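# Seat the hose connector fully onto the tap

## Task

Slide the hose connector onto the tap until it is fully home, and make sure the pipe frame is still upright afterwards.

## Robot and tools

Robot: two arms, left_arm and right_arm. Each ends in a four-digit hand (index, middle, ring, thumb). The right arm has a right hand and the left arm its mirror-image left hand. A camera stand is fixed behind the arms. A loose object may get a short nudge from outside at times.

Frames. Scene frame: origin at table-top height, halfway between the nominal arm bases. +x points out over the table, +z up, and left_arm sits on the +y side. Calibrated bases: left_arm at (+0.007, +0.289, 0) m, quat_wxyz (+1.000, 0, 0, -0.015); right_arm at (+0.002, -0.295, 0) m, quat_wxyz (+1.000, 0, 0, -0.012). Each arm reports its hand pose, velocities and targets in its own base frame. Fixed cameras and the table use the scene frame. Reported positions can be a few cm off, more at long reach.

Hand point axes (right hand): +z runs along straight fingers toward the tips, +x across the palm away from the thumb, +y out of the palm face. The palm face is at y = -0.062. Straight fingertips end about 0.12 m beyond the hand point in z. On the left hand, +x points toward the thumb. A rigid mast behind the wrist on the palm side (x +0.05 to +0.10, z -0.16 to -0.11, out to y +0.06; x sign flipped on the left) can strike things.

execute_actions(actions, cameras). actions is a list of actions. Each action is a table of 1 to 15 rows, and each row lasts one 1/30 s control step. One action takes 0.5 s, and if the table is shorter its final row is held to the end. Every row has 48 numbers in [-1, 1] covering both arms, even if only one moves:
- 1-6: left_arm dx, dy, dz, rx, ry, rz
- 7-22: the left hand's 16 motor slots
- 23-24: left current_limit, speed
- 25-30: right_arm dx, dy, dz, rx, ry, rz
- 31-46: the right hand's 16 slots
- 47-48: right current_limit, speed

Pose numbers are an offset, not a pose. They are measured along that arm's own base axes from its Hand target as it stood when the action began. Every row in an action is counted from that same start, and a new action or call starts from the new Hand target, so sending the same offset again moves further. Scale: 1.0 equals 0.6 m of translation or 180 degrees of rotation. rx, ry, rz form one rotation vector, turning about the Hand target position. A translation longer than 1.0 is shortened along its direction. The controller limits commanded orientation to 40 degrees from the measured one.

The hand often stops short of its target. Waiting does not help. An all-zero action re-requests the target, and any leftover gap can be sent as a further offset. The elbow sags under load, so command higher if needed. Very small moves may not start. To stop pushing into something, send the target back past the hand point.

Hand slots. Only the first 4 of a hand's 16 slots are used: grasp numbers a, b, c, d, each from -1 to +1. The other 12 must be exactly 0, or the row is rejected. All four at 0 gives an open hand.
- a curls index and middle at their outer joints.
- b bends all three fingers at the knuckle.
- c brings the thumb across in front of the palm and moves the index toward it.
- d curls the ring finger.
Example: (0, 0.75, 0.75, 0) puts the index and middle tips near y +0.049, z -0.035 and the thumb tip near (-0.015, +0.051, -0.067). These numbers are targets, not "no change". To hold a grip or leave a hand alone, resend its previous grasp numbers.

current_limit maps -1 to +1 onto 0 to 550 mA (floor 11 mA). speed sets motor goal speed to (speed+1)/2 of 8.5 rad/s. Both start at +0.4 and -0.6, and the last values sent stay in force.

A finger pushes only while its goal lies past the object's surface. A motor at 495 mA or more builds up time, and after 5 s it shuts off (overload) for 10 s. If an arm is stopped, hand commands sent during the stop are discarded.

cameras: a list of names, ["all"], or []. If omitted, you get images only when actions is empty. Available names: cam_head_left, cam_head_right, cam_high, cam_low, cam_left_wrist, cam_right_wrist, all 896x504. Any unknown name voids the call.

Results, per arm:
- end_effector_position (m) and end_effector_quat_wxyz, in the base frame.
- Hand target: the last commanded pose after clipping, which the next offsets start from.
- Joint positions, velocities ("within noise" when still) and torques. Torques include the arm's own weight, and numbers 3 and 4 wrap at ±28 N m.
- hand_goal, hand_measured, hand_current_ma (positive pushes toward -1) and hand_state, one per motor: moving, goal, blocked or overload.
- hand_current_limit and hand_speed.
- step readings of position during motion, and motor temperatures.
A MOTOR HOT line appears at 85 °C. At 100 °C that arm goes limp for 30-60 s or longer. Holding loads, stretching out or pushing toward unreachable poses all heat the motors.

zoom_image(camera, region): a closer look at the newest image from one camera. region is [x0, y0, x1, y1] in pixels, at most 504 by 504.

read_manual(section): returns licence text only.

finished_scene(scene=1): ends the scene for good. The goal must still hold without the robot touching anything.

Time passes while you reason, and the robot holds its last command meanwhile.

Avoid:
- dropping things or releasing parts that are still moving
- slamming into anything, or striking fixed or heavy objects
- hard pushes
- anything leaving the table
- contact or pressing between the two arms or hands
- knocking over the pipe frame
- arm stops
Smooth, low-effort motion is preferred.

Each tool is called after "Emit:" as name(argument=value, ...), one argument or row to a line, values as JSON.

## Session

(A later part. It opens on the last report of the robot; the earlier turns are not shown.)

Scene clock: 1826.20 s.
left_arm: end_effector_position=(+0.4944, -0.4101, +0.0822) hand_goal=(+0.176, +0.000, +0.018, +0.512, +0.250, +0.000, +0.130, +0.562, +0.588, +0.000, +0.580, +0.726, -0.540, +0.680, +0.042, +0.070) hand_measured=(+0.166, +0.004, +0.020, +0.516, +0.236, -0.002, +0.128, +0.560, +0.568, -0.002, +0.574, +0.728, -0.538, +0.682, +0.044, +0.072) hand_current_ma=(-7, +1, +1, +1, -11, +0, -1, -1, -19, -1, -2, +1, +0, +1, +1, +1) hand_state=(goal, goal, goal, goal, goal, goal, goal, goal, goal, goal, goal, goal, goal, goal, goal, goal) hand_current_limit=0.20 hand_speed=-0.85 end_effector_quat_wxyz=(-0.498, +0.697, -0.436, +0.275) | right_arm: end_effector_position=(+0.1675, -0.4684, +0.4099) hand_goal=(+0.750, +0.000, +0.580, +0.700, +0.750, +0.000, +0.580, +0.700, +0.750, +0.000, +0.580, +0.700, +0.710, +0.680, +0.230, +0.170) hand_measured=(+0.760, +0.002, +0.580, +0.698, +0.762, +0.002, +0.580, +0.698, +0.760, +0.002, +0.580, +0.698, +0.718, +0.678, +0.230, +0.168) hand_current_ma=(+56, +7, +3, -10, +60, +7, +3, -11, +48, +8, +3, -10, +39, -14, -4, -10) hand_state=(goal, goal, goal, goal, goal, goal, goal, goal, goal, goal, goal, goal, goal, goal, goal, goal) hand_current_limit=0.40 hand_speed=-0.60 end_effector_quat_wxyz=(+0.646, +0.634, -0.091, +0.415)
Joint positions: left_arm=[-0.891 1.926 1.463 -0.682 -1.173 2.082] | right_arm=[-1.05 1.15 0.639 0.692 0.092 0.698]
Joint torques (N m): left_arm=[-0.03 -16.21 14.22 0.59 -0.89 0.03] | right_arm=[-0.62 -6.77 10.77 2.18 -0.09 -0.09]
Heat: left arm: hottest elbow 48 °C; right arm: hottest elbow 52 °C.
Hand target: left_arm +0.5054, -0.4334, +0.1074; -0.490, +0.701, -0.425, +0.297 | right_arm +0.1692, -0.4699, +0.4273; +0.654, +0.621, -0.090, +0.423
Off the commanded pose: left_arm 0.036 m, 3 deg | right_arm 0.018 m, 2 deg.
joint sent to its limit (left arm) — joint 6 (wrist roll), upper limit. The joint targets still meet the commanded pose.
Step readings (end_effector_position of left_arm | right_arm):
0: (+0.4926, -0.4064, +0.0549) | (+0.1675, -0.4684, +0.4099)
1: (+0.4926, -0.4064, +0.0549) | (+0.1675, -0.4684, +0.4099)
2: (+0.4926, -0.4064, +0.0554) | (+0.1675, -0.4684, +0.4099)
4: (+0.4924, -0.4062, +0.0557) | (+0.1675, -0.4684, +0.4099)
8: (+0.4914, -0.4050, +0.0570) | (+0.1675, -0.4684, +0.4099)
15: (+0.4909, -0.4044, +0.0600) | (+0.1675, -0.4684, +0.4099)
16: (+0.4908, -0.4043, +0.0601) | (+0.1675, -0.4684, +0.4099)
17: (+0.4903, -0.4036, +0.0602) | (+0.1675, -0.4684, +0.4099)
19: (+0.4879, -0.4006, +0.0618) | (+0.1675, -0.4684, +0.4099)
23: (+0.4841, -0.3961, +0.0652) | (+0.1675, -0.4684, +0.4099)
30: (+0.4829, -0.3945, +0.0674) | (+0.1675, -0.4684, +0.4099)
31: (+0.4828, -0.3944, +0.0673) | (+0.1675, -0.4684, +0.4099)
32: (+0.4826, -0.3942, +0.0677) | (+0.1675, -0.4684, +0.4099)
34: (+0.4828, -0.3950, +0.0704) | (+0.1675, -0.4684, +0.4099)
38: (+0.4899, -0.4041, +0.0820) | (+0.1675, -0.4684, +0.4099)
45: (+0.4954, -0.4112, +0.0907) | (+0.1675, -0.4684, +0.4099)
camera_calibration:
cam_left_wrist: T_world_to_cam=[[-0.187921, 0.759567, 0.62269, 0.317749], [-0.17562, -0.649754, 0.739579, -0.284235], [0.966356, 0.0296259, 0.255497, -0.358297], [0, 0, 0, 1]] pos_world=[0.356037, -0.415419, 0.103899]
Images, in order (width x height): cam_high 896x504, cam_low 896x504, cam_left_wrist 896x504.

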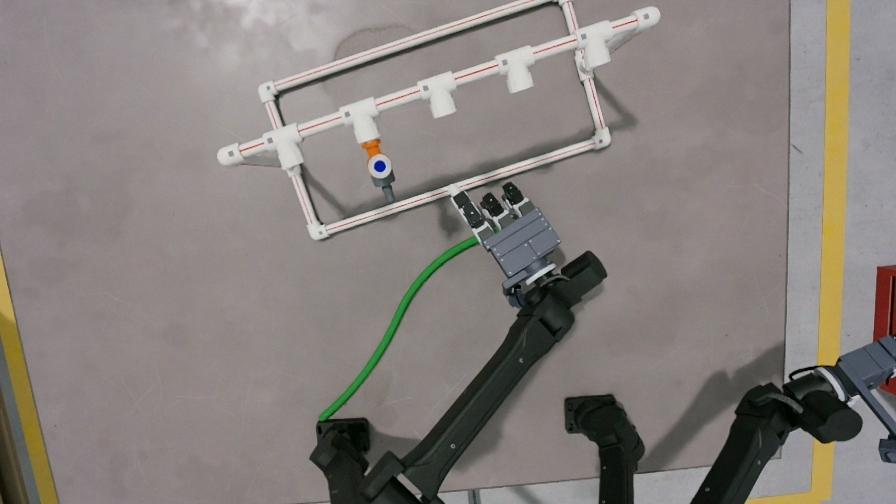

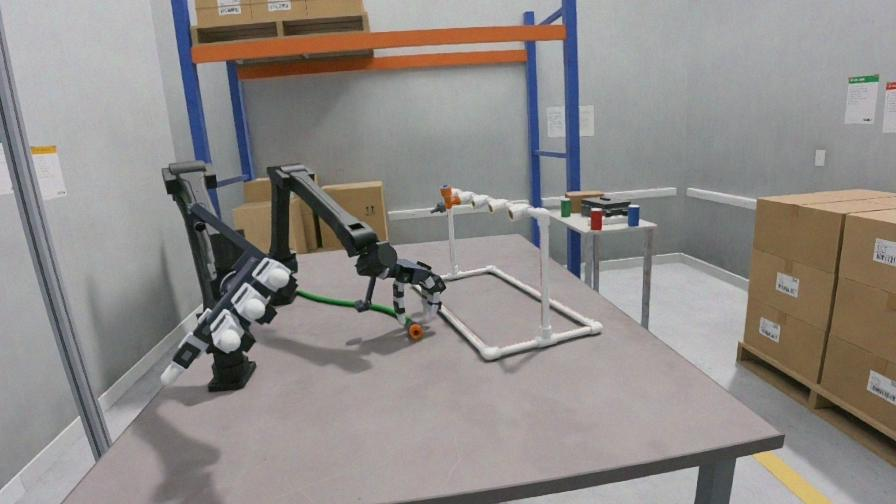

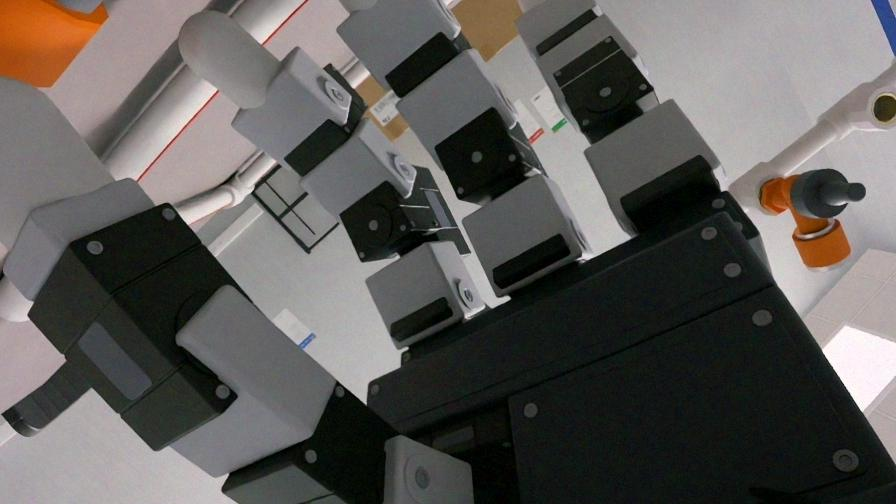

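Emit:
execute_actions(
  actions=[
    [[-0.007,0.023,-0.0535,0,0,0,0.25,0.25,0.75,0,0,0,0,0,0,0,0,0,0,0,0,0,0.4,-0.8,0,0,0,0,0,0,0,0,0,0,0,0,0,0,0,0,0,0,0,0,0,0,0.4,-0.6]],
    [[-0.007,0.023,-0.0535,0,0,0,0.25,0.25,0.75,0,0,0,0,0,0,0,0,0,0,0,0,0,0.4,-0.8,0,0,0,0,0,0,0,0,0,0,0,0,0,0,0,0,0,0,0,0,0,0,0.4,-0.6]],
  ],
  cameras=["cam_low","cam_high","cam_left_wrist"],
)

Emit:
zoom_image(
  camera="cam_low",
  region=[340, 230, 470, 360],
)

Scene clock: 1854.57 s.
left_arm: end_effector_position=(+0.4949, -0.4098, +0.0509) hand_goal=(+0.176, +0.000, +0.018, +0.512, +0.250, +0.000, +0.130, +0.562, +0.588, +0.000, +0.580, +0.726, -0.540, +0.680, +0.042, +0.070) hand_measured=(+0.166, +0.002, +0.016, +0.512, +0.238, -0.010, +0.118, +0.556, +0.572, -0.002, +0.574, +0.728, -0.540, +0.682, +0.044, +0.072) hand_current_ma=(-7, +0, -1, +0, -9, -6, -8, -3, -14, -1, -2, +1, +0, +1, +0, +1) hand_state=(goal, goal, goal, goal, goal, goal, goal, goal, goal, goal, goal, goal, goal, goal, goal, goal) hand_current_limit=0.40 hand_speed=-0.80 end_effector_quat_wxyz=(-0.492, +0.703, -0.420, +0.296) | right_arm: end_effector_position=(+0.1675, -0.4684, +0.4099) hand_goal=(+0.750, +0.000, +0.580, +0.700, +0.750, +0.000, +0.580, +0.700, +0.750, +0.000, +0.580, +0.700, +0.710, +0.680, +0.230, +0.170) hand_measured=(+0.760, +0.002, +0.580, +0.698, +0.762, +0.002, +0.580, +0.698, +0.760, +0.002, +0.580, +0.698, +0.718, +0.678, +0.230, +0.168) hand_current_ma=(+56, +7, +3, -10, +60, +7, +3, -11, +48, +8, +3, -10, +39, -14, -4, -10) hand_state=(goal, goal, goal, goal, goal, goal, goal, goal, goal, goal, goal, goal, goal, goal, goal, goal) hand_current_limit=0.40 hand_speed=-0.60 end_effector_quat_wxyz=(+0.646, +0.634, -0.091, +0.415)
Joint positions: left_arm=[-0.891 1.947 1.389 -0.534 -1.177 2.081] | right_arm=[-1.05 1.15 0.639 0.692 0.092 0.698]
Joint torques (N m): left_arm=[0.79 -16.26 7.71 1.73 -0.59 0.03] | right_arm=[-0.62 -6.77 10.74 2.18 -0.08 -0.09]
Heat: left arm: hottest elbow 49 °C; right arm: hottest elbow 52 °C.
Hand target: left_arm +0.4970, -0.4059, +0.0433; -0.490, +0.701, -0.425, +0.297 | right_arm +0.1692, -0.4699, +0.4273; +0.654, +0.621, -0.090, +0.423
Off the commanded pose: left_arm 0.009 m, 1 deg | right_arm 0.018 m, 2 deg.
joint sent to its limit (left arm) — joint 6 (wrist roll), upper limit. The joint targets still meet the commanded pose.
Step readings (end_effector_position of left_arm | right_arm):
0: (+0.4944, -0.4101, +0.0822) | (+0.1675, -0.4684, +0.4099)
1: (+0.4944, -0.4101, +0.0822) | (+0.1675, -0.4684, +0.4099)
2: (+0.4947, -0.4104, +0.0823) | (+0.1675, -0.4684, +0.4099)
4: (+0.4968, -0.4129, +0.0828) | (+0.1675, -0.4684, +0.4099)
8: (+0.5009, -0.4180, +0.0834) | (+0.1675, -0.4684, +0.4099)
15: (+0.5024, -0.4198, +0.0820) | (+0.1675, -0.4684, +0.4099)
16: (+0.5022, -0.4197, +0.0816) | (+0.1675, -0.4684, +0.4099)
17: (+0.5022, -0.4197, +0.0801) | (+0.1675, -0.4684, +0.4099)
19: (+0.5014, -0.4187, +0.0747) | (+0.1675, -0.4684, +0.4099)
23: (+0.4942, -0.4103, +0.0546) | (+0.1675, -0.4684, +0.4099)
30: (+0.4948, -0.4097, +0.0509) | (+0.1675, -0.4684, +0.4099)
camera_calibration:
cam_left_wrist: T_world_to_cam=[[-0.21107, 0.783326, 0.584679, 0.360229], [-0.201554, -0.620178, 0.758126, -0.236848], [0.956465, 0.0421734, 0.288784, -0.342454], [0, 0, 0, 1]] pos_world=[0.355842, -0.414623, 0.0678372]
Images, in order (width x height): cam_high 896x504, cam_low 896x504, cam_left_wrist 896x504.

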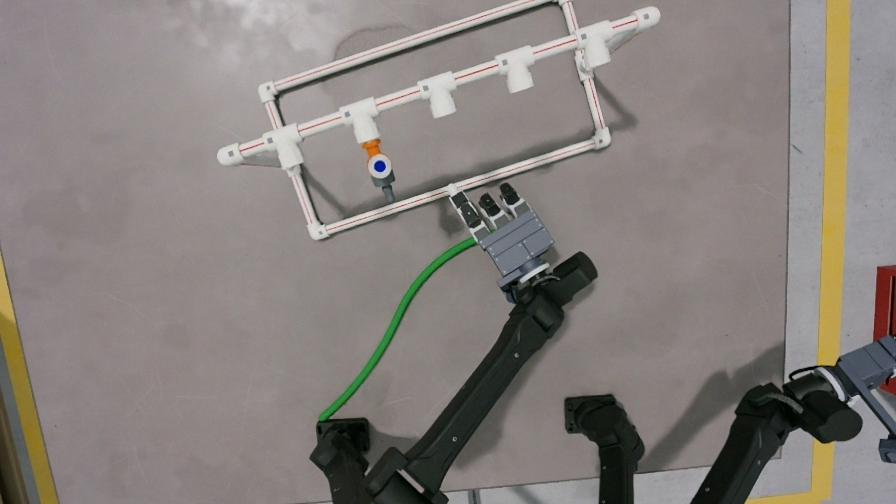

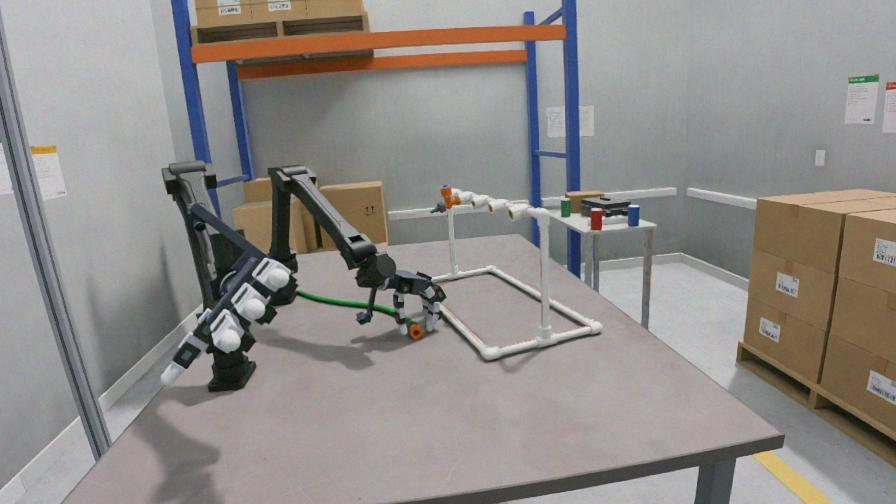

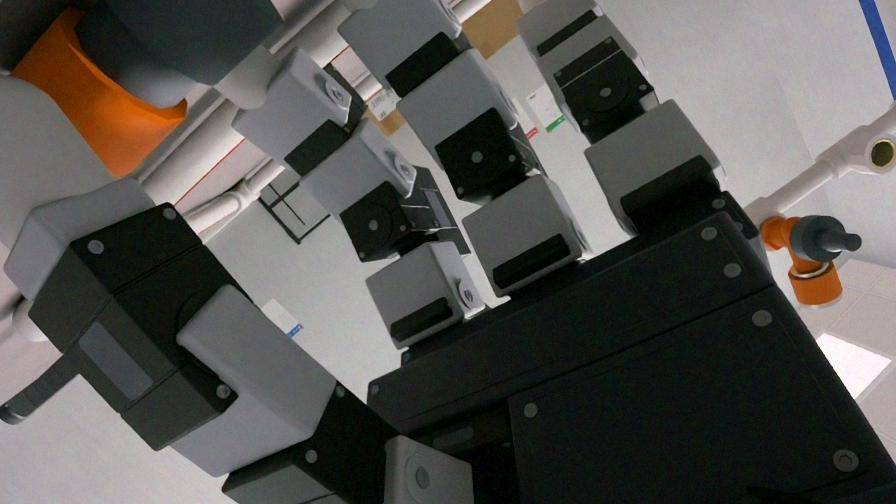

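Scaled by 3.877.

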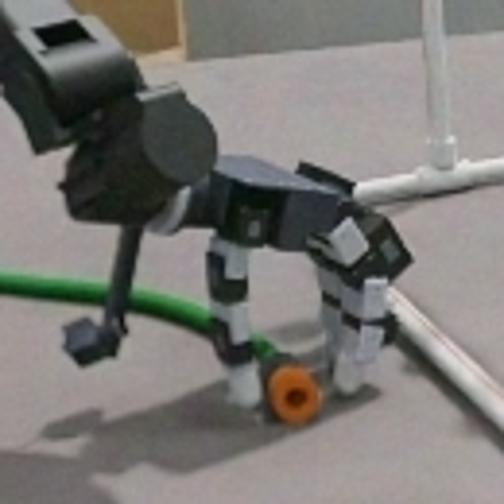

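Emit:
execute_actions(
  actions=[
    [[0,0,0,0,0,0,0.25,0.4,0.75,0,0,0,0,0,0,0,0,0,0,0,0,0,0.4,-0.85,0,0,0,0,0,0,0,0,0,0,0,0,0,0,0,0,0,0,0,0,0,0,0.4,-0.6]],
    [[0,0,0,0,0,0,0.25,0.52,0.75,0,0,0,0,0,0,0,0,0,0,0,0,0,0.4,-0.85,0,0,0,0,0,0,0,0,0,0,0,0,0,0,0,0,0,0,0,0,0,0,0.4,-0.6]],
  ],
  cameras=["cam_low","cam_left_wrist"],
)

Emit:
zoom_image(
  camera="cam_low",
  region=[340, 230, 470, 360],
)

Scene clock: 1864.27 s.
left_arm: end_effector_position=(+0.5011, -0.4066, +0.0514) hand_goal=(-0.190, +0.000, +0.098, +0.566, -0.222, +0.000, +0.076, +0.562, +0.182, +0.000, +0.580, +0.780, -0.540, +0.680, +0.042, +0.124) hand_measured=(-0.144, -0.004, +0.108, +0.568, -0.150, -0.008, +0.096, +0.570, +0.178, -0.002, +0.574, +0.776, -0.520, +0.684, +0.068, +0.136) hand_current_ma=(+75, -1, +5, +1, +155, -3, +19, +4, -1, -1, -2, -1, +18, +2, +43, +14) hand_state=(blocked, goal, goal, goal, blocked, goal, blocked, goal, goal, goal, goal, goal, goal, goal, blocked, goal) hand_current_limit=0.40 hand_speed=-0.85 end_effector_quat_wxyz=(-0.490, +0.707, -0.414, +0.298) | right_arm: end_effector_position=(+0.1675, -0.4684, +0.4099) hand_goal=(+0.750, +0.000, +0.580, +0.700, +0.750, +0.000, +0.580, +0.700, +0.750, +0.000, +0.580, +0.700, +0.710, +0.680, +0.230, +0.170) hand_measured=(+0.760, +0.002, +0.580, +0.698, +0.762, +0.002, +0.580, +0.698, +0.760, +0.002, +0.580, +0.698, +0.718, +0.678, +0.230, +0.168) hand_current_ma=(+56, +7, +3, -10, +60, +7, +3, -11, +48, +8, +3, -10, +39, -14, -4, -10) hand_state=(goal, goal, goal, goal, goal, goal, goal, goal, goal, goal, goal, goal, goal, goal, goal, goal) hand_current_limit=0.40 hand_speed=-0.60 end_effector_quat_wxyz=(+0.646, +0.634, -0.091, +0.415)
Joint positions: left_arm=[-0.879 1.947 1.389 -0.521 -1.171 2.081] | right_arm=[-1.05 1.15 0.639 0.692 0.092 0.698]
Joint torques (N m): left_arm=[0.44 -16.15 7.69 1.24 -0.73 -0.01] | right_arm=[-0.56 -6.77 10.77 2.17 -0.09 -0.09]
Heat: left arm: hottest elbow 47 °C; right arm: hottest elbow 52 °C.
Hand target: left_arm +0.4970, -0.4060, +0.0433; -0.490, +0.701, -0.425, +0.298 | right_arm +0.1692, -0.4699, +0.4273; +0.654, +0.621, -0.090, +0.423
Off the commanded pose: left_arm 0.009 m, 1 deg | right_arm 0.018 m, 2 deg.
joint sent to its limit (left arm) — joint 6 (wrist roll), upper limit. The joint targets still meet the commanded pose.
Step readings (end_effector_position of left_arm | right_arm):
0: (+0.4949, -0.4098, +0.0509) | (+0.1675, -0.4684, +0.4099)
1: (+0.4949, -0.4098, +0.0509) | (+0.1675, -0.4684, +0.4099)
2: (+0.4949, -0.4098, +0.0509) | (+0.1675, -0.4684, +0.4099)
4: (+0.4953, -0.4103, +0.0512) | (+0.1675, -0.4684, +0.4099)
8: (+0.4981, -0.4085, +0.0518) | (+0.1675, -0.4684, +0.4099)
15: (+0.5010, -0.4059, +0.0527) | (+0.1675, -0.4684, +0.4099)
16: (+0.5012, -0.4056, +0.0527) | (+0.1675, -0.4684, +0.4099)
17: (+0.5016, -0.4052, +0.0529) | (+0.1675, -0.4684, +0.4099)
19: (+0.5020, -0.4048, +0.0529) | (+0.1675, -0.4684, +0.4099)
23: (+0.5017, -0.4055, +0.0522) | (+0.1675, -0.4684, +0.4099)
30: (+0.5012, -0.4066, +0.0514) | (+0.1675, -0.4684, +0.4099)
camera_calibration:
cam_left_wrist: T_world_to_cam=[[-0.221045, 0.788926, 0.573354, 0.366635], [-0.198923, -0.612009, 0.765424, -0.232305], [0.954761, 0.0551398, 0.292217, -0.342723], [0, 0, 0, 1]] pos_world=[0.362051, -0.412523, 0.0677496]
Images, in order (width x height): cam_low 896x504, cam_left_wrist 896x504.

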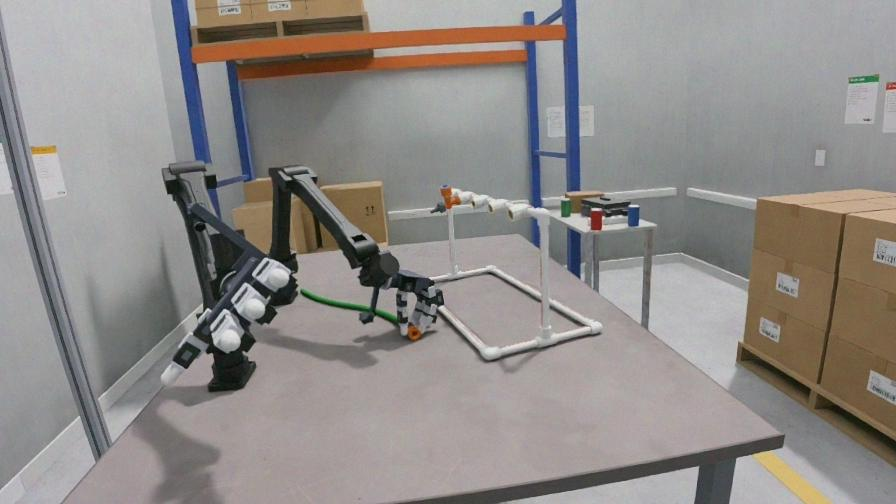

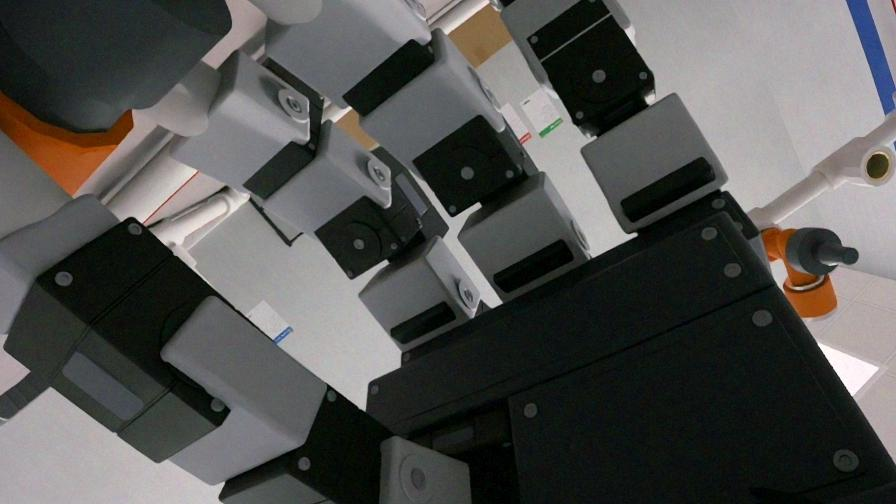

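Scaled by 3.877.

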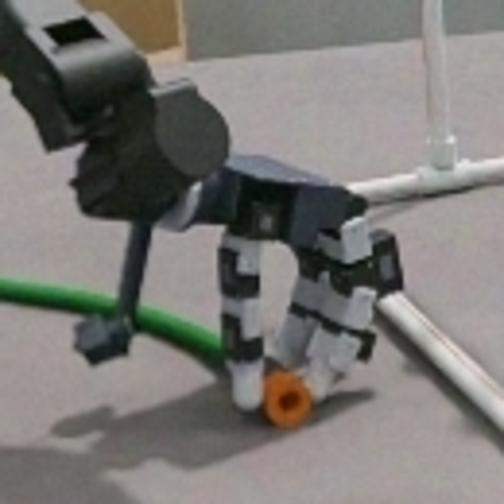

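Emit:
execute_actions(
  actions=[
    [[0,0,0,0,0,0,0.25,0.6,0.75,0,0,0,0,0,0,0,0,0,0,0,0,0,0.4,-0.85,0,0,0,0,0,0,0,0,0,0,0,0,0,0,0,0,0,0,0,0,0,0,0.4,-0.6]],
    [[0,0,0,0,0,0,0.25,0.67,0.75,0,0,0,0,0,0,0,0,0,0,0,0,0,0.4,-0.85,0,0,0,0,0,0,0,0,0,0,0,0,0,0,0,0,0,0,0,0,0,0,0.4,-0.6]],
  ],
  cameras=["cam_low","cam_left_wrist"],
)

Emit:
zoom_image(
  camera="cam_low",
  region=[340, 230, 470, 360],
)

Scene clock: 1873.37 s.
left_arm: end_effector_position=(+0.5013, -0.4062, +0.0515) hand_goal=(-0.392, +0.000, +0.144, +0.596, -0.484, +0.000, +0.046, +0.562, -0.042, +0.000, +0.580, +0.810, -0.540, +0.680, +0.042, +0.154) hand_measured=(-0.262, -0.006, +0.170, +0.608, -0.248, -0.014, +0.096, +0.578, +0.018, +0.002, +0.598, +0.820, -0.510, +0.686, +0.102, +0.184) hand_current_ma=(+385, -2, +28, +8, +385, -7, +80, +13, +118, +0, +16, +7, +37, +4, +162, +57) hand_state=(blocked, goal, blocked, goal, blocked, goal, blocked, goal, blocked, goal, goal, goal, blocked, goal, blocked, blocked) hand_current_limit=0.40 hand_speed=-0.85 end_effector_quat_wxyz=(-0.491, +0.707, -0.413, +0.297) | right_arm: end_effector_position=(+0.1675, -0.4684, +0.4099) hand_goal=(+0.750, +0.000, +0.580, +0.700, +0.750, +0.000, +0.580, +0.700, +0.750, +0.000, +0.580, +0.700, +0.710, +0.680, +0.230, +0.170) hand_measured=(+0.760, +0.002, +0.580, +0.698, +0.762, +0.002, +0.580, +0.698, +0.760, +0.002, +0.580, +0.698, +0.718, +0.678, +0.230, +0.168) hand_current_ma=(+56, +7, +3, -10, +60, +7, +3, -11, +48, +8, +3, -10, +39, -14, -4, -10) hand_state=(goal, goal, goal, goal, goal, goal, goal, goal, goal, goal, goal, goal, goal, goal, goal, goal) hand_current_limit=0.40 hand_speed=-0.60 end_effector_quat_wxyz=(+0.646, +0.634, -0.091, +0.415)
Joint positions: left_arm=[-0.879 1.947 1.389 -0.521 -1.174 2.081] | right_arm=[-1.05 1.15 0.639 0.692 0.092 0.698]
Joint torques (N m): left_arm=[0.03 -15.91 7.66 1.17 -0.58 0] | right_arm=[-0.62 -6.77 10.76 2.19 -0.09 -0.09]
Heat: left arm: hottest elbow 46 °C; right arm: hottest elbow 52 °C.
Hand target: left_arm +0.4970, -0.4059, +0.0432; -0.490, +0.701, -0.425, +0.297 | right_arm +0.1692, -0.4699, +0.4273; +0.654, +0.621, -0.090, +0.423
Off the commanded pose: left_arm 0.009 m, 1 deg | right_arm 0.018 m, 2 deg.
joint sent to its limit (left arm) — joint 6 (wrist roll), upper limit. The joint targets still meet the commanded pose.
Step readings (end_effector_position of left_arm | right_arm):
0: (+0.5011, -0.4066, +0.0514) | (+0.1675, -0.4684, +0.4099)
1: (+0.5011, -0.4066, +0.0514) | (+0.1675, -0.4684, +0.4099)
2: (+0.5011, -0.4066, +0.0514) | (+0.1675, -0.4684, +0.4099)
4: (+0.5011, -0.4066, +0.0514) | (+0.1675, -0.4684, +0.4099)
8: (+0.5011, -0.4066, +0.0511) | (+0.1675, -0.4684, +0.4099)
15: (+0.5011, -0.4066, +0.0511) | (+0.1675, -0.4684, +0.4099)
16: (+0.5011, -0.4066, +0.0511) | (+0.1675, -0.4684, +0.4099)
17: (+0.5011, -0.4066, +0.0511) | (+0.1675, -0.4684, +0.4099)
19: (+0.5011, -0.4066, +0.0511) | (+0.1675, -0.4684, +0.4099)
23: (+0.5013, -0.4062, +0.0514) | (+0.1675, -0.4684, +0.4099)
30: (+0.5013, -0.4062, +0.0515) | (+0.1675, -0.4684, +0.4099)
camera_calibration:
cam_left_wrist: T_world_to_cam=[[-0.223246, 0.787452, 0.574527, 0.366747], [-0.199462, -0.613834, 0.763821, -0.232437], [0.954136, 0.0559235, 0.294102, -0.342445], [0, 0, 0, 1]] pos_world=[0.362252, -0.412323, 0.0675479]
Images, in order (width x height): cam_low 896x504, cam_left_wrist 896x504.

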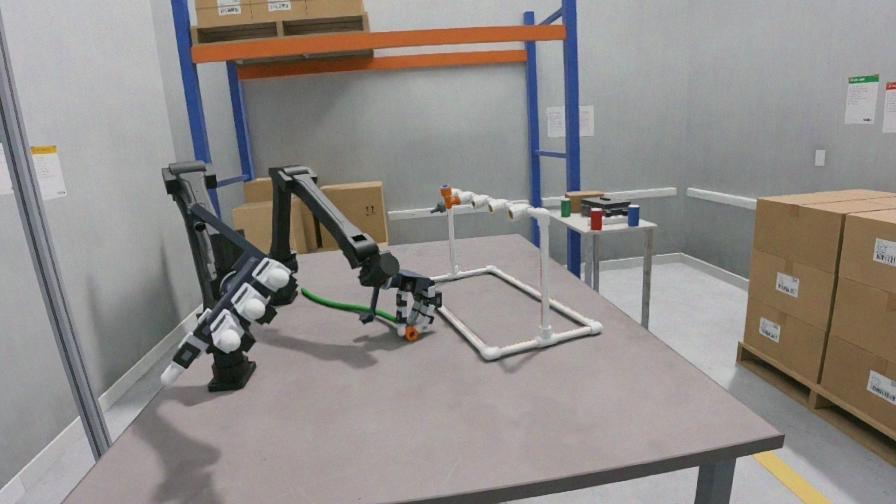

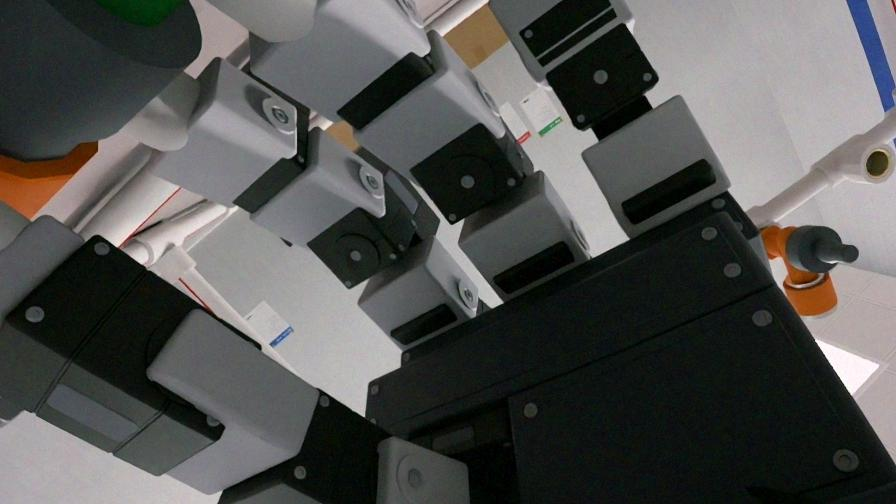

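Scaled by 3.877.

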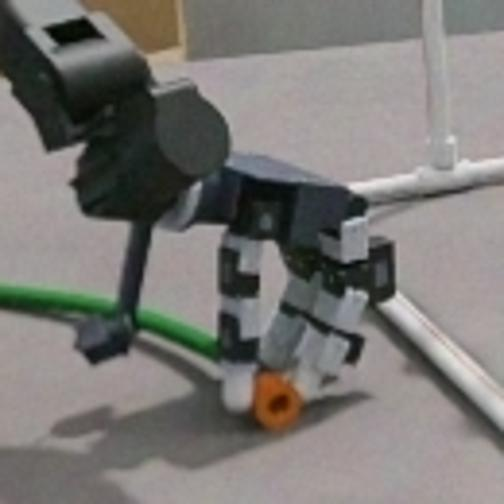

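Emit:
execute_actions(
  actions=[
    [[0,0,0.04,0,0,0,0.25,0.67,0.75,0,0,0,0,0,0,0,0,0,0,0,0,0,0.4,-0.85,0,0,0,0,0,0,0,0,0,0,0,0,0,0,0,0,0,0,0,0,0,0,0.4,-0.6]],
    [[0,0,0.04,0,0,0,0.25,0.67,0.75,0,0,0,0,0,0,0,0,0,0,0,0,0,0.4,-0.85,0,0,0,0,0,0,0,0,0,0,0,0,0,0,0,0,0,0,0,0,0,0,0.4,-0.6]],
  ],
  cameras=["cam_low","cam_high","cam_left_wrist"],
)

Emit:
zoom_image(
  camera="cam_low",
  region=[340, 230, 470, 360],
)

Scene clock: 1882.63 s.
left_arm: end_effector_position=(+0.4902, -0.3937, +0.0617) hand_goal=(-0.392, +0.000, +0.144, +0.596, -0.484, +0.000, +0.046, +0.562, -0.042, +0.000, +0.580, +0.810, -0.540, +0.680, +0.042, +0.154) hand_measured=(-0.264, -0.006, +0.170, +0.608, -0.250, -0.014, +0.096, +0.580, -0.042, +0.004, +0.582, +0.812, -0.508, +0.686, +0.104, +0.184) hand_current_ma=(+385, -2, +28, +8, +385, -8, +80, +15, +0, +1, +0, +1, +38, +4, +165, +58) hand_state=(blocked, goal, blocked, goal, blocked, goal, blocked, goal, goal, goal, goal, goal, blocked, goal, blocked, blocked) hand_current_limit=0.40 hand_speed=-0.85 end_effector_quat_wxyz=(-0.498, +0.701, -0.431, +0.273) | right_arm: end_effector_position=(+0.1675, -0.4684, +0.4099) hand_goal=(+0.750, +0.000, +0.580, +0.700, +0.750, +0.000, +0.580, +0.700, +0.750, +0.000, +0.580, +0.700, +0.710, +0.680, +0.230, +0.170) hand_measured=(+0.760, +0.002, +0.580, +0.698, +0.762, +0.002, +0.580, +0.698, +0.760, +0.002, +0.580, +0.698, +0.718, +0.678, +0.230, +0.168) hand_current_ma=(+56, +7, +3, -10, +60, +7, +3, -11, +48, +8, +3, -10, +39, -14, -4, -10) hand_state=(goal, goal, goal, goal, goal, goal, goal, goal, goal, goal, goal, goal, goal, goal, goal, goal) hand_current_limit=0.40 hand_speed=-0.60 end_effector_quat_wxyz=(+0.646, +0.634, -0.091, +0.415)
Joint positions: left_arm=[-0.879 1.917 1.389 -0.614 -1.17 2.081] | right_arm=[-1.05 1.15 0.639 0.692 0.092 0.698]
Joint torques (N m): left_arm=[0.09 -18.32 11.28 0.59 -0.78 0.03] | right_arm=[-0.62 -6.83 10.76 2.18 -0.09 -0.09]
Motor temperatures (°C): left_arm=[26 40 45 26 30 26] | right_arm=[26 29 52 27 24 25]
Heat: left arm: hottest elbow 45 °C; right arm: hottest elbow 52 °C.
Hand target: left_arm +0.4969, -0.4060, +0.0913; -0.490, +0.701, -0.425, +0.298 | right_arm +0.1692, -0.4699, +0.4273; +0.654, +0.621, -0.090, +0.423
Off the commanded pose: left_arm 0.033 m, 3 deg | right_arm 0.018 m, 2 deg.
joint sent to its limit (left arm) — joint 6 (wrist roll), upper limit. The joint targets still meet the commanded pose.
Step readings (end_effector_position of left_arm | right_arm):
0: (+0.5013, -0.4062, +0.0515) | (+0.1675, -0.4684, +0.4099)
1: (+0.5013, -0.4062, +0.0515) | (+0.1675, -0.4684, +0.4099)
2: (+0.5012, -0.4060, +0.0514) | (+0.1675, -0.4684, +0.4099)
4: (+0.5004, -0.4050, +0.0511) | (+0.1675, -0.4684, +0.4099)
8: (+0.4982, -0.4024, +0.0515) | (+0.1675, -0.4684, +0.4099)
15: (+0.4972, -0.4012, +0.0517) | (+0.1675, -0.4684, +0.4099)
16: (+0.4971, -0.4010, +0.0517) | (+0.1675, -0.4684, +0.4099)
17: (+0.4965, -0.4004, +0.0519) | (+0.1675, -0.4684, +0.4099)
19: (+0.4942, -0.3981, +0.0526) | (+0.1675, -0.4684, +0.4099)
23: (+0.4911, -0.3947, +0.0563) | (+0.1675, -0.4684, +0.4099)
30: (+0.4904, -0.3939, +0.0618) | (+0.1675, -0.4684, +0.4099)
camera_calibration:
cam_left_wrist: T_world_to_cam=[[-0.196293, 0.76056, 0.618884, 0.322087], [-0.168335, -0.647931, 0.742865, -0.262222], [0.965988, 0.0416399, 0.255213, -0.344585], [0, 0, 0, 1]] pos_world=[0.351947, -0.400519, 0.0834037]
Images, in order (width x height): cam_high 896x504, cam_low 896x504, cam_left_wrist 896x504.

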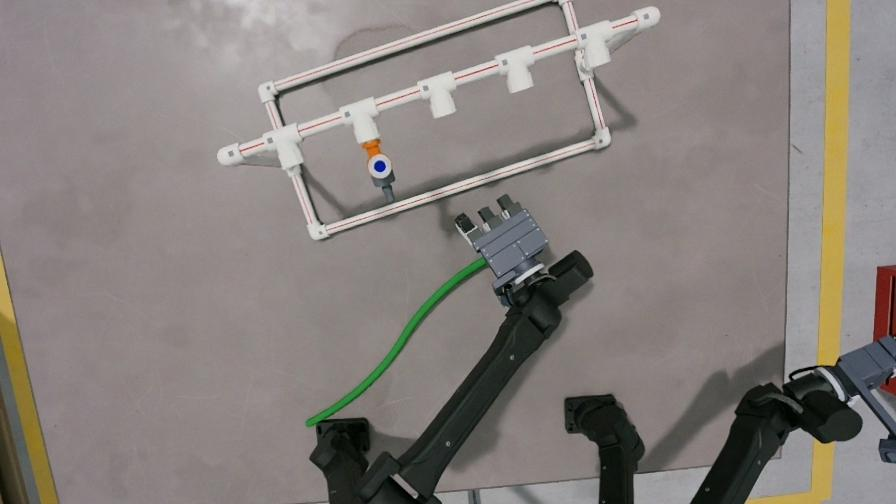

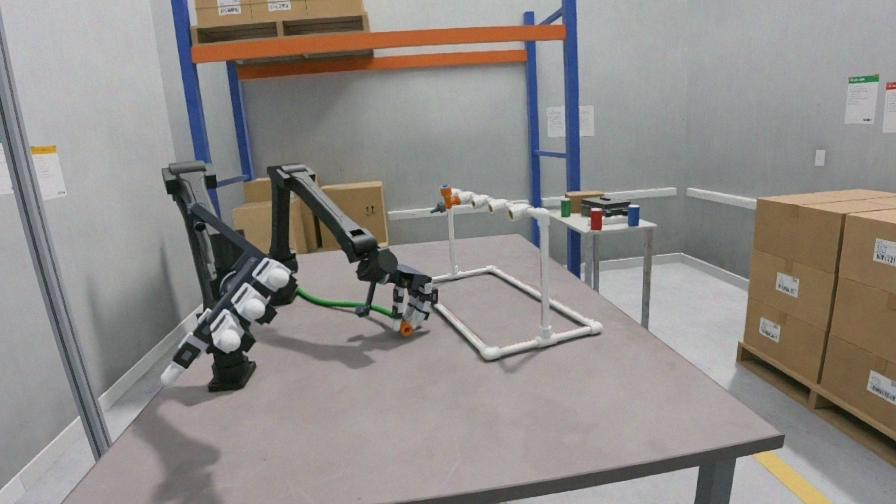

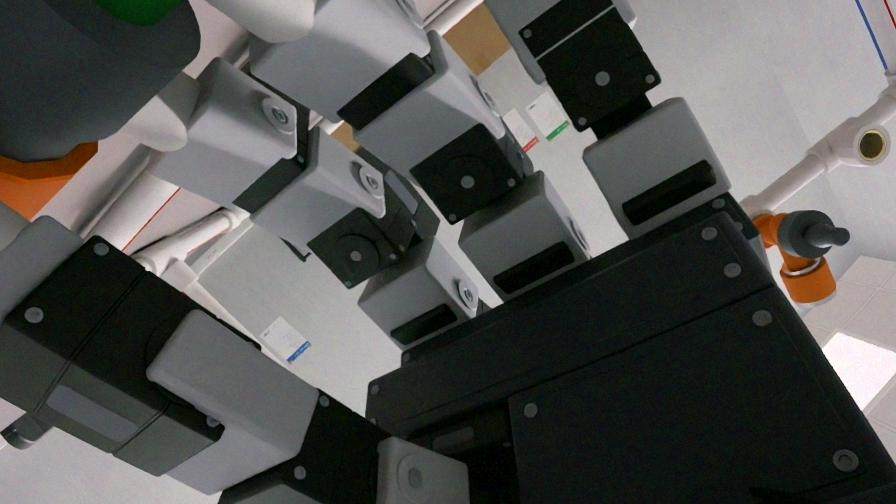

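Scaled by 3.877.

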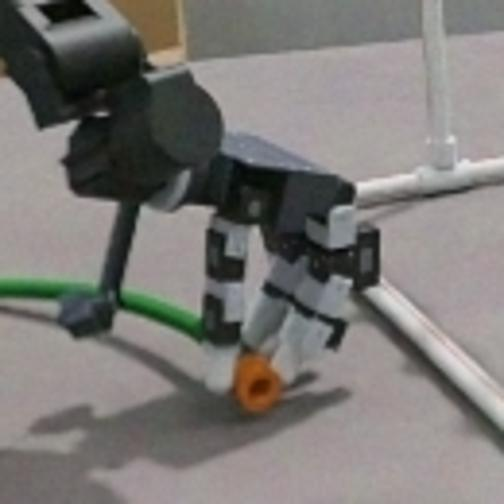

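Emit:
execute_actions(
  actions=[
    [[-0.03,0.02,0.09,0,0,0,0.25,0.67,0.75,0,0,0,0,0,0,0,0,0,0,0,0,0,0.4,-0.85,0,0,0,0,0,0,0,0,0,0,0,0,0,0,0,0,0,0,0,0,0,0,0.4,-0.6]],
    [[-0.02,0.06,0.06,-0.0818,0.0137,0.0613,0.25,0.67,0.75,0,0,0,0,0,0,0,0,0,0,0,0,0,0.5,-0.85,0,0,0,0,0,0,0,0,0,0,0,0,0,0,0,0,0,0,0,0,0,0,0.4,-0.6]],
  ],
  cameras=["cam_low","cam_high","cam_left_wrist"],
)

Scene clock: 1968.93 s.
left_arm: end_effector_position=(+0.4530, -0.3439, +0.1553) hand_goal=(-0.392, +0.000, +0.144, +0.596, -0.484, +0.000, +0.046, +0.562, -0.042, +0.000, +0.580, +0.810, -0.540, +0.680, +0.042, +0.154) hand_measured=(-0.264, +0.020, +0.180, +0.616, -0.472, -0.004, +0.052, +0.564, -0.044, +0.002, +0.582, +0.812, -0.566, +0.678, +0.102, +0.184) hand_current_ma=(+385, +14, +45, +18, +8, -1, +3, +1, +0, +1, +0, +1, -30, +0, +155, +59) hand_state=(blocked, goal, blocked, goal, goal, goal, goal, goal, goal, goal, goal, goal, blocked, goal, blocked, blocked) hand_current_limit=0.50 hand_speed=-0.85 end_effector_quat_wxyz=(-0.424, +0.792, -0.349, +0.266) | right_arm: end_effector_position=(+0.1675, -0.4684, +0.4099) hand_goal=(+0.750, +0.000, +0.580, +0.700, +0.750, +0.000, +0.580, +0.700, +0.750, +0.000, +0.580, +0.700, +0.710, +0.680, +0.230, +0.170) hand_measured=(+0.760, +0.002, +0.580, +0.698, +0.762, +0.002, +0.580, +0.698, +0.760, +0.002, +0.580, +0.698, +0.718, +0.678, +0.230, +0.168) hand_current_ma=(+56, +7, +3, -10, +60, +7, +3, -11, +48, +8, +3, -10, +39, -14, -4, -10) hand_state=(goal, goal, goal, goal, goal, goal, goal, goal, goal, goal, goal, goal, goal, goal, goal, goal) hand_current_limit=0.40 hand_speed=-0.60 end_effector_quat_wxyz=(+0.646, +0.634, -0.091, +0.415)
Joint positions: left_arm=[-0.832 1.672 1.362 -1.019 -1.031 1.705] | right_arm=[-1.05 1.15 0.639 0.692 0.092 0.698]
Joint torques (N m): left_arm=[0.97 -14.15 13.86 0.43 -0.69 -0.31] | right_arm=[-0.62 -6.77 10.77 2.18 -0.09 -0.09]
Heat: left arm: hottest elbow 45 °C; right arm: hottest elbow 52 °C.
Hand target: left_arm +0.4669, -0.3579, +0.1812; -0.413, +0.801, -0.324, +0.286 | right_arm +0.1692, -0.4699, +0.4273; +0.654, +0.621, -0.090, +0.423
Off the commanded pose: left_arm 0.033 m, 4 deg | right_arm 0.018 m, 2 deg.
Step readings (end_effector_position of left_arm | right_arm):
0: (+0.4902, -0.3937, +0.0617) | (+0.1675, -0.4684, +0.4099)
1: (+0.4901, -0.3936, +0.0617) | (+0.1675, -0.4684, +0.4099)
2: (+0.4891, -0.3926, +0.0626) | (+0.1675, -0.4684, +0.4099)
4: (+0.4856, -0.3885, +0.0679) | (+0.1675, -0.4684, +0.4099)
8: (+0.4815, -0.3846, +0.0972) | (+0.1675, -0.4684, +0.4099)
15: (+0.4784, -0.3831, +0.1324) | (+0.1675, -0.4684, +0.4099)
16: (+0.4781, -0.3830, +0.1320) | (+0.1675, -0.4684, +0.4099)
17: (+0.4755, -0.3844, +0.1301) | (+0.1675, -0.4684, +0.4099)
19: (+0.4687, -0.3824, +0.1272) | (+0.1675, -0.4684, +0.4099)
23: (+0.4571, -0.3691, +0.1439) | (+0.1675, -0.4684, +0.4099)
30: (+0.4561, -0.3468, +0.1662) | (+0.1675, -0.4684, +0.4099)
camera_calibration:
cam_left_wrist: T_world_to_cam=[[-0.304388, 0.844841, 0.43999, 0.324711], [-0.0428443, -0.473584, 0.879706, -0.323926], [0.951584, 0.248921, 0.18035, -0.245208], [0, 0, 0, 1]] pos_world=[0.318295, -0.366698, 0.186313]
Images, in order (width x height): cam_high 896x504, cam_low 896x504, cam_left_wrist 896x504.

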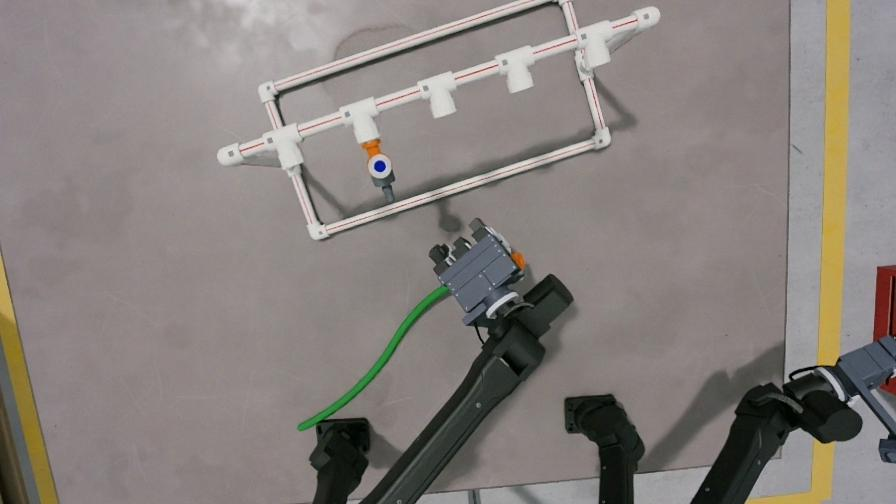

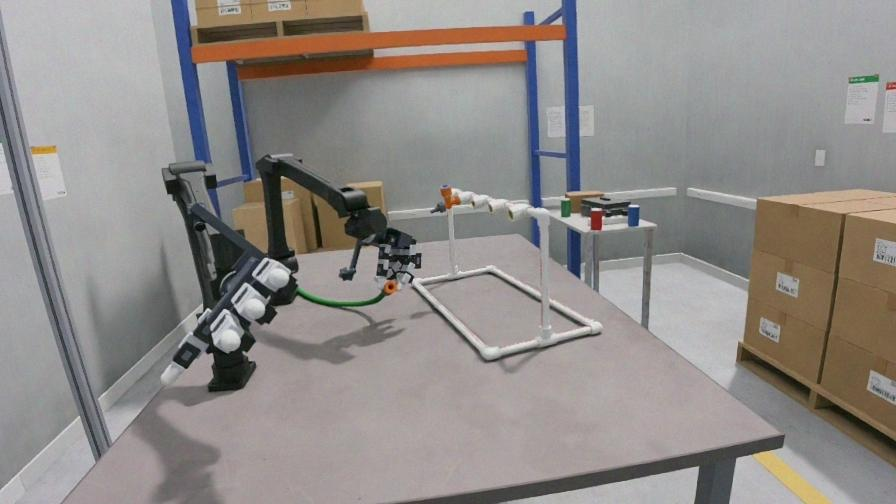

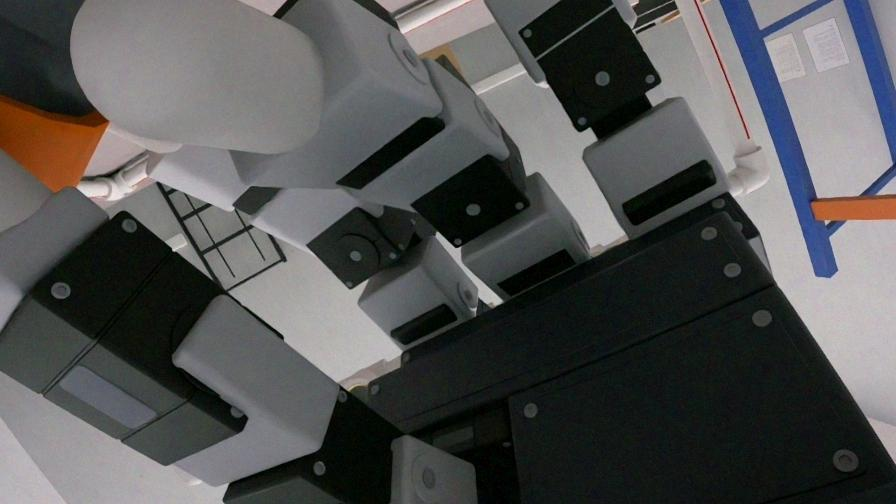

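Emit:
zoom_image(
  camera="cam_low",
  region=[320, 200, 450, 330],
)

Emit:
zoom_image(
  camera="cam_high",
  region=[420, 190, 560, 330],
)

Scaled by 3.877.

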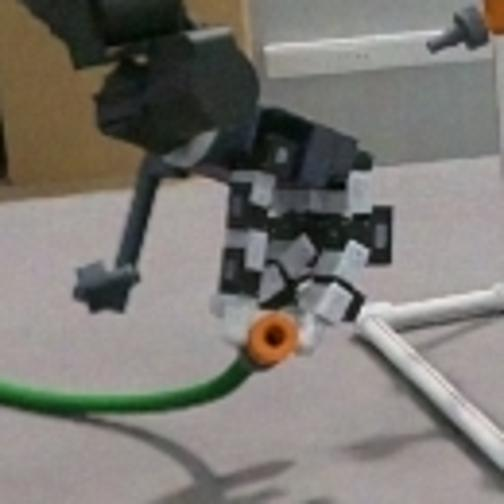

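Scaled by 3.600.

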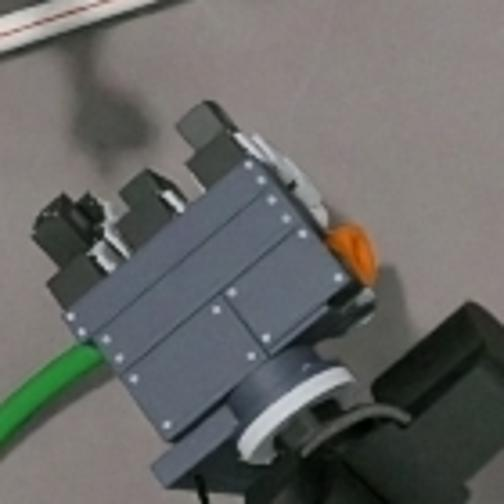

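Emit:
zoom_image(
  camera="cam_high",
  region=[495, 235, 545, 285],
)

Emit:
zoom_image(
  camera="cam_low",
  region=[365, 265, 415, 315],
)

Scaled by 10.080.

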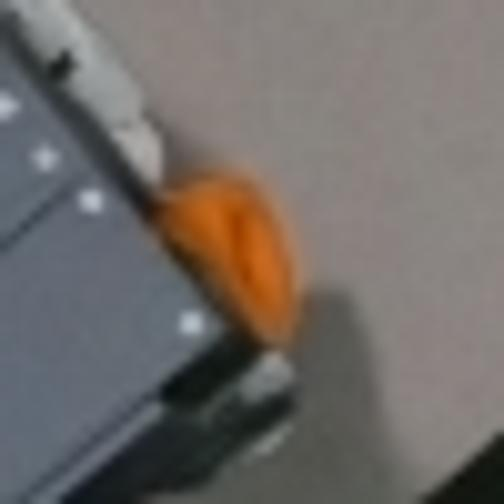

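Scaled by 10.080.

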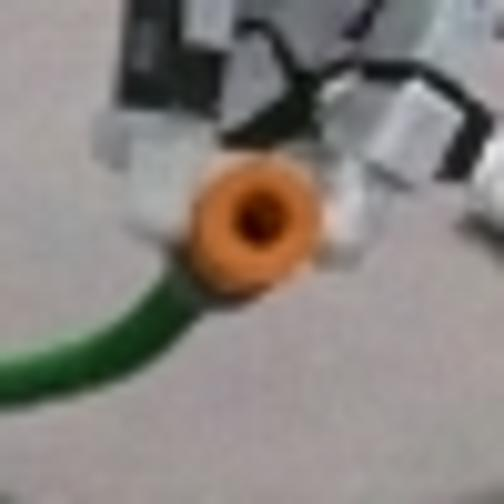

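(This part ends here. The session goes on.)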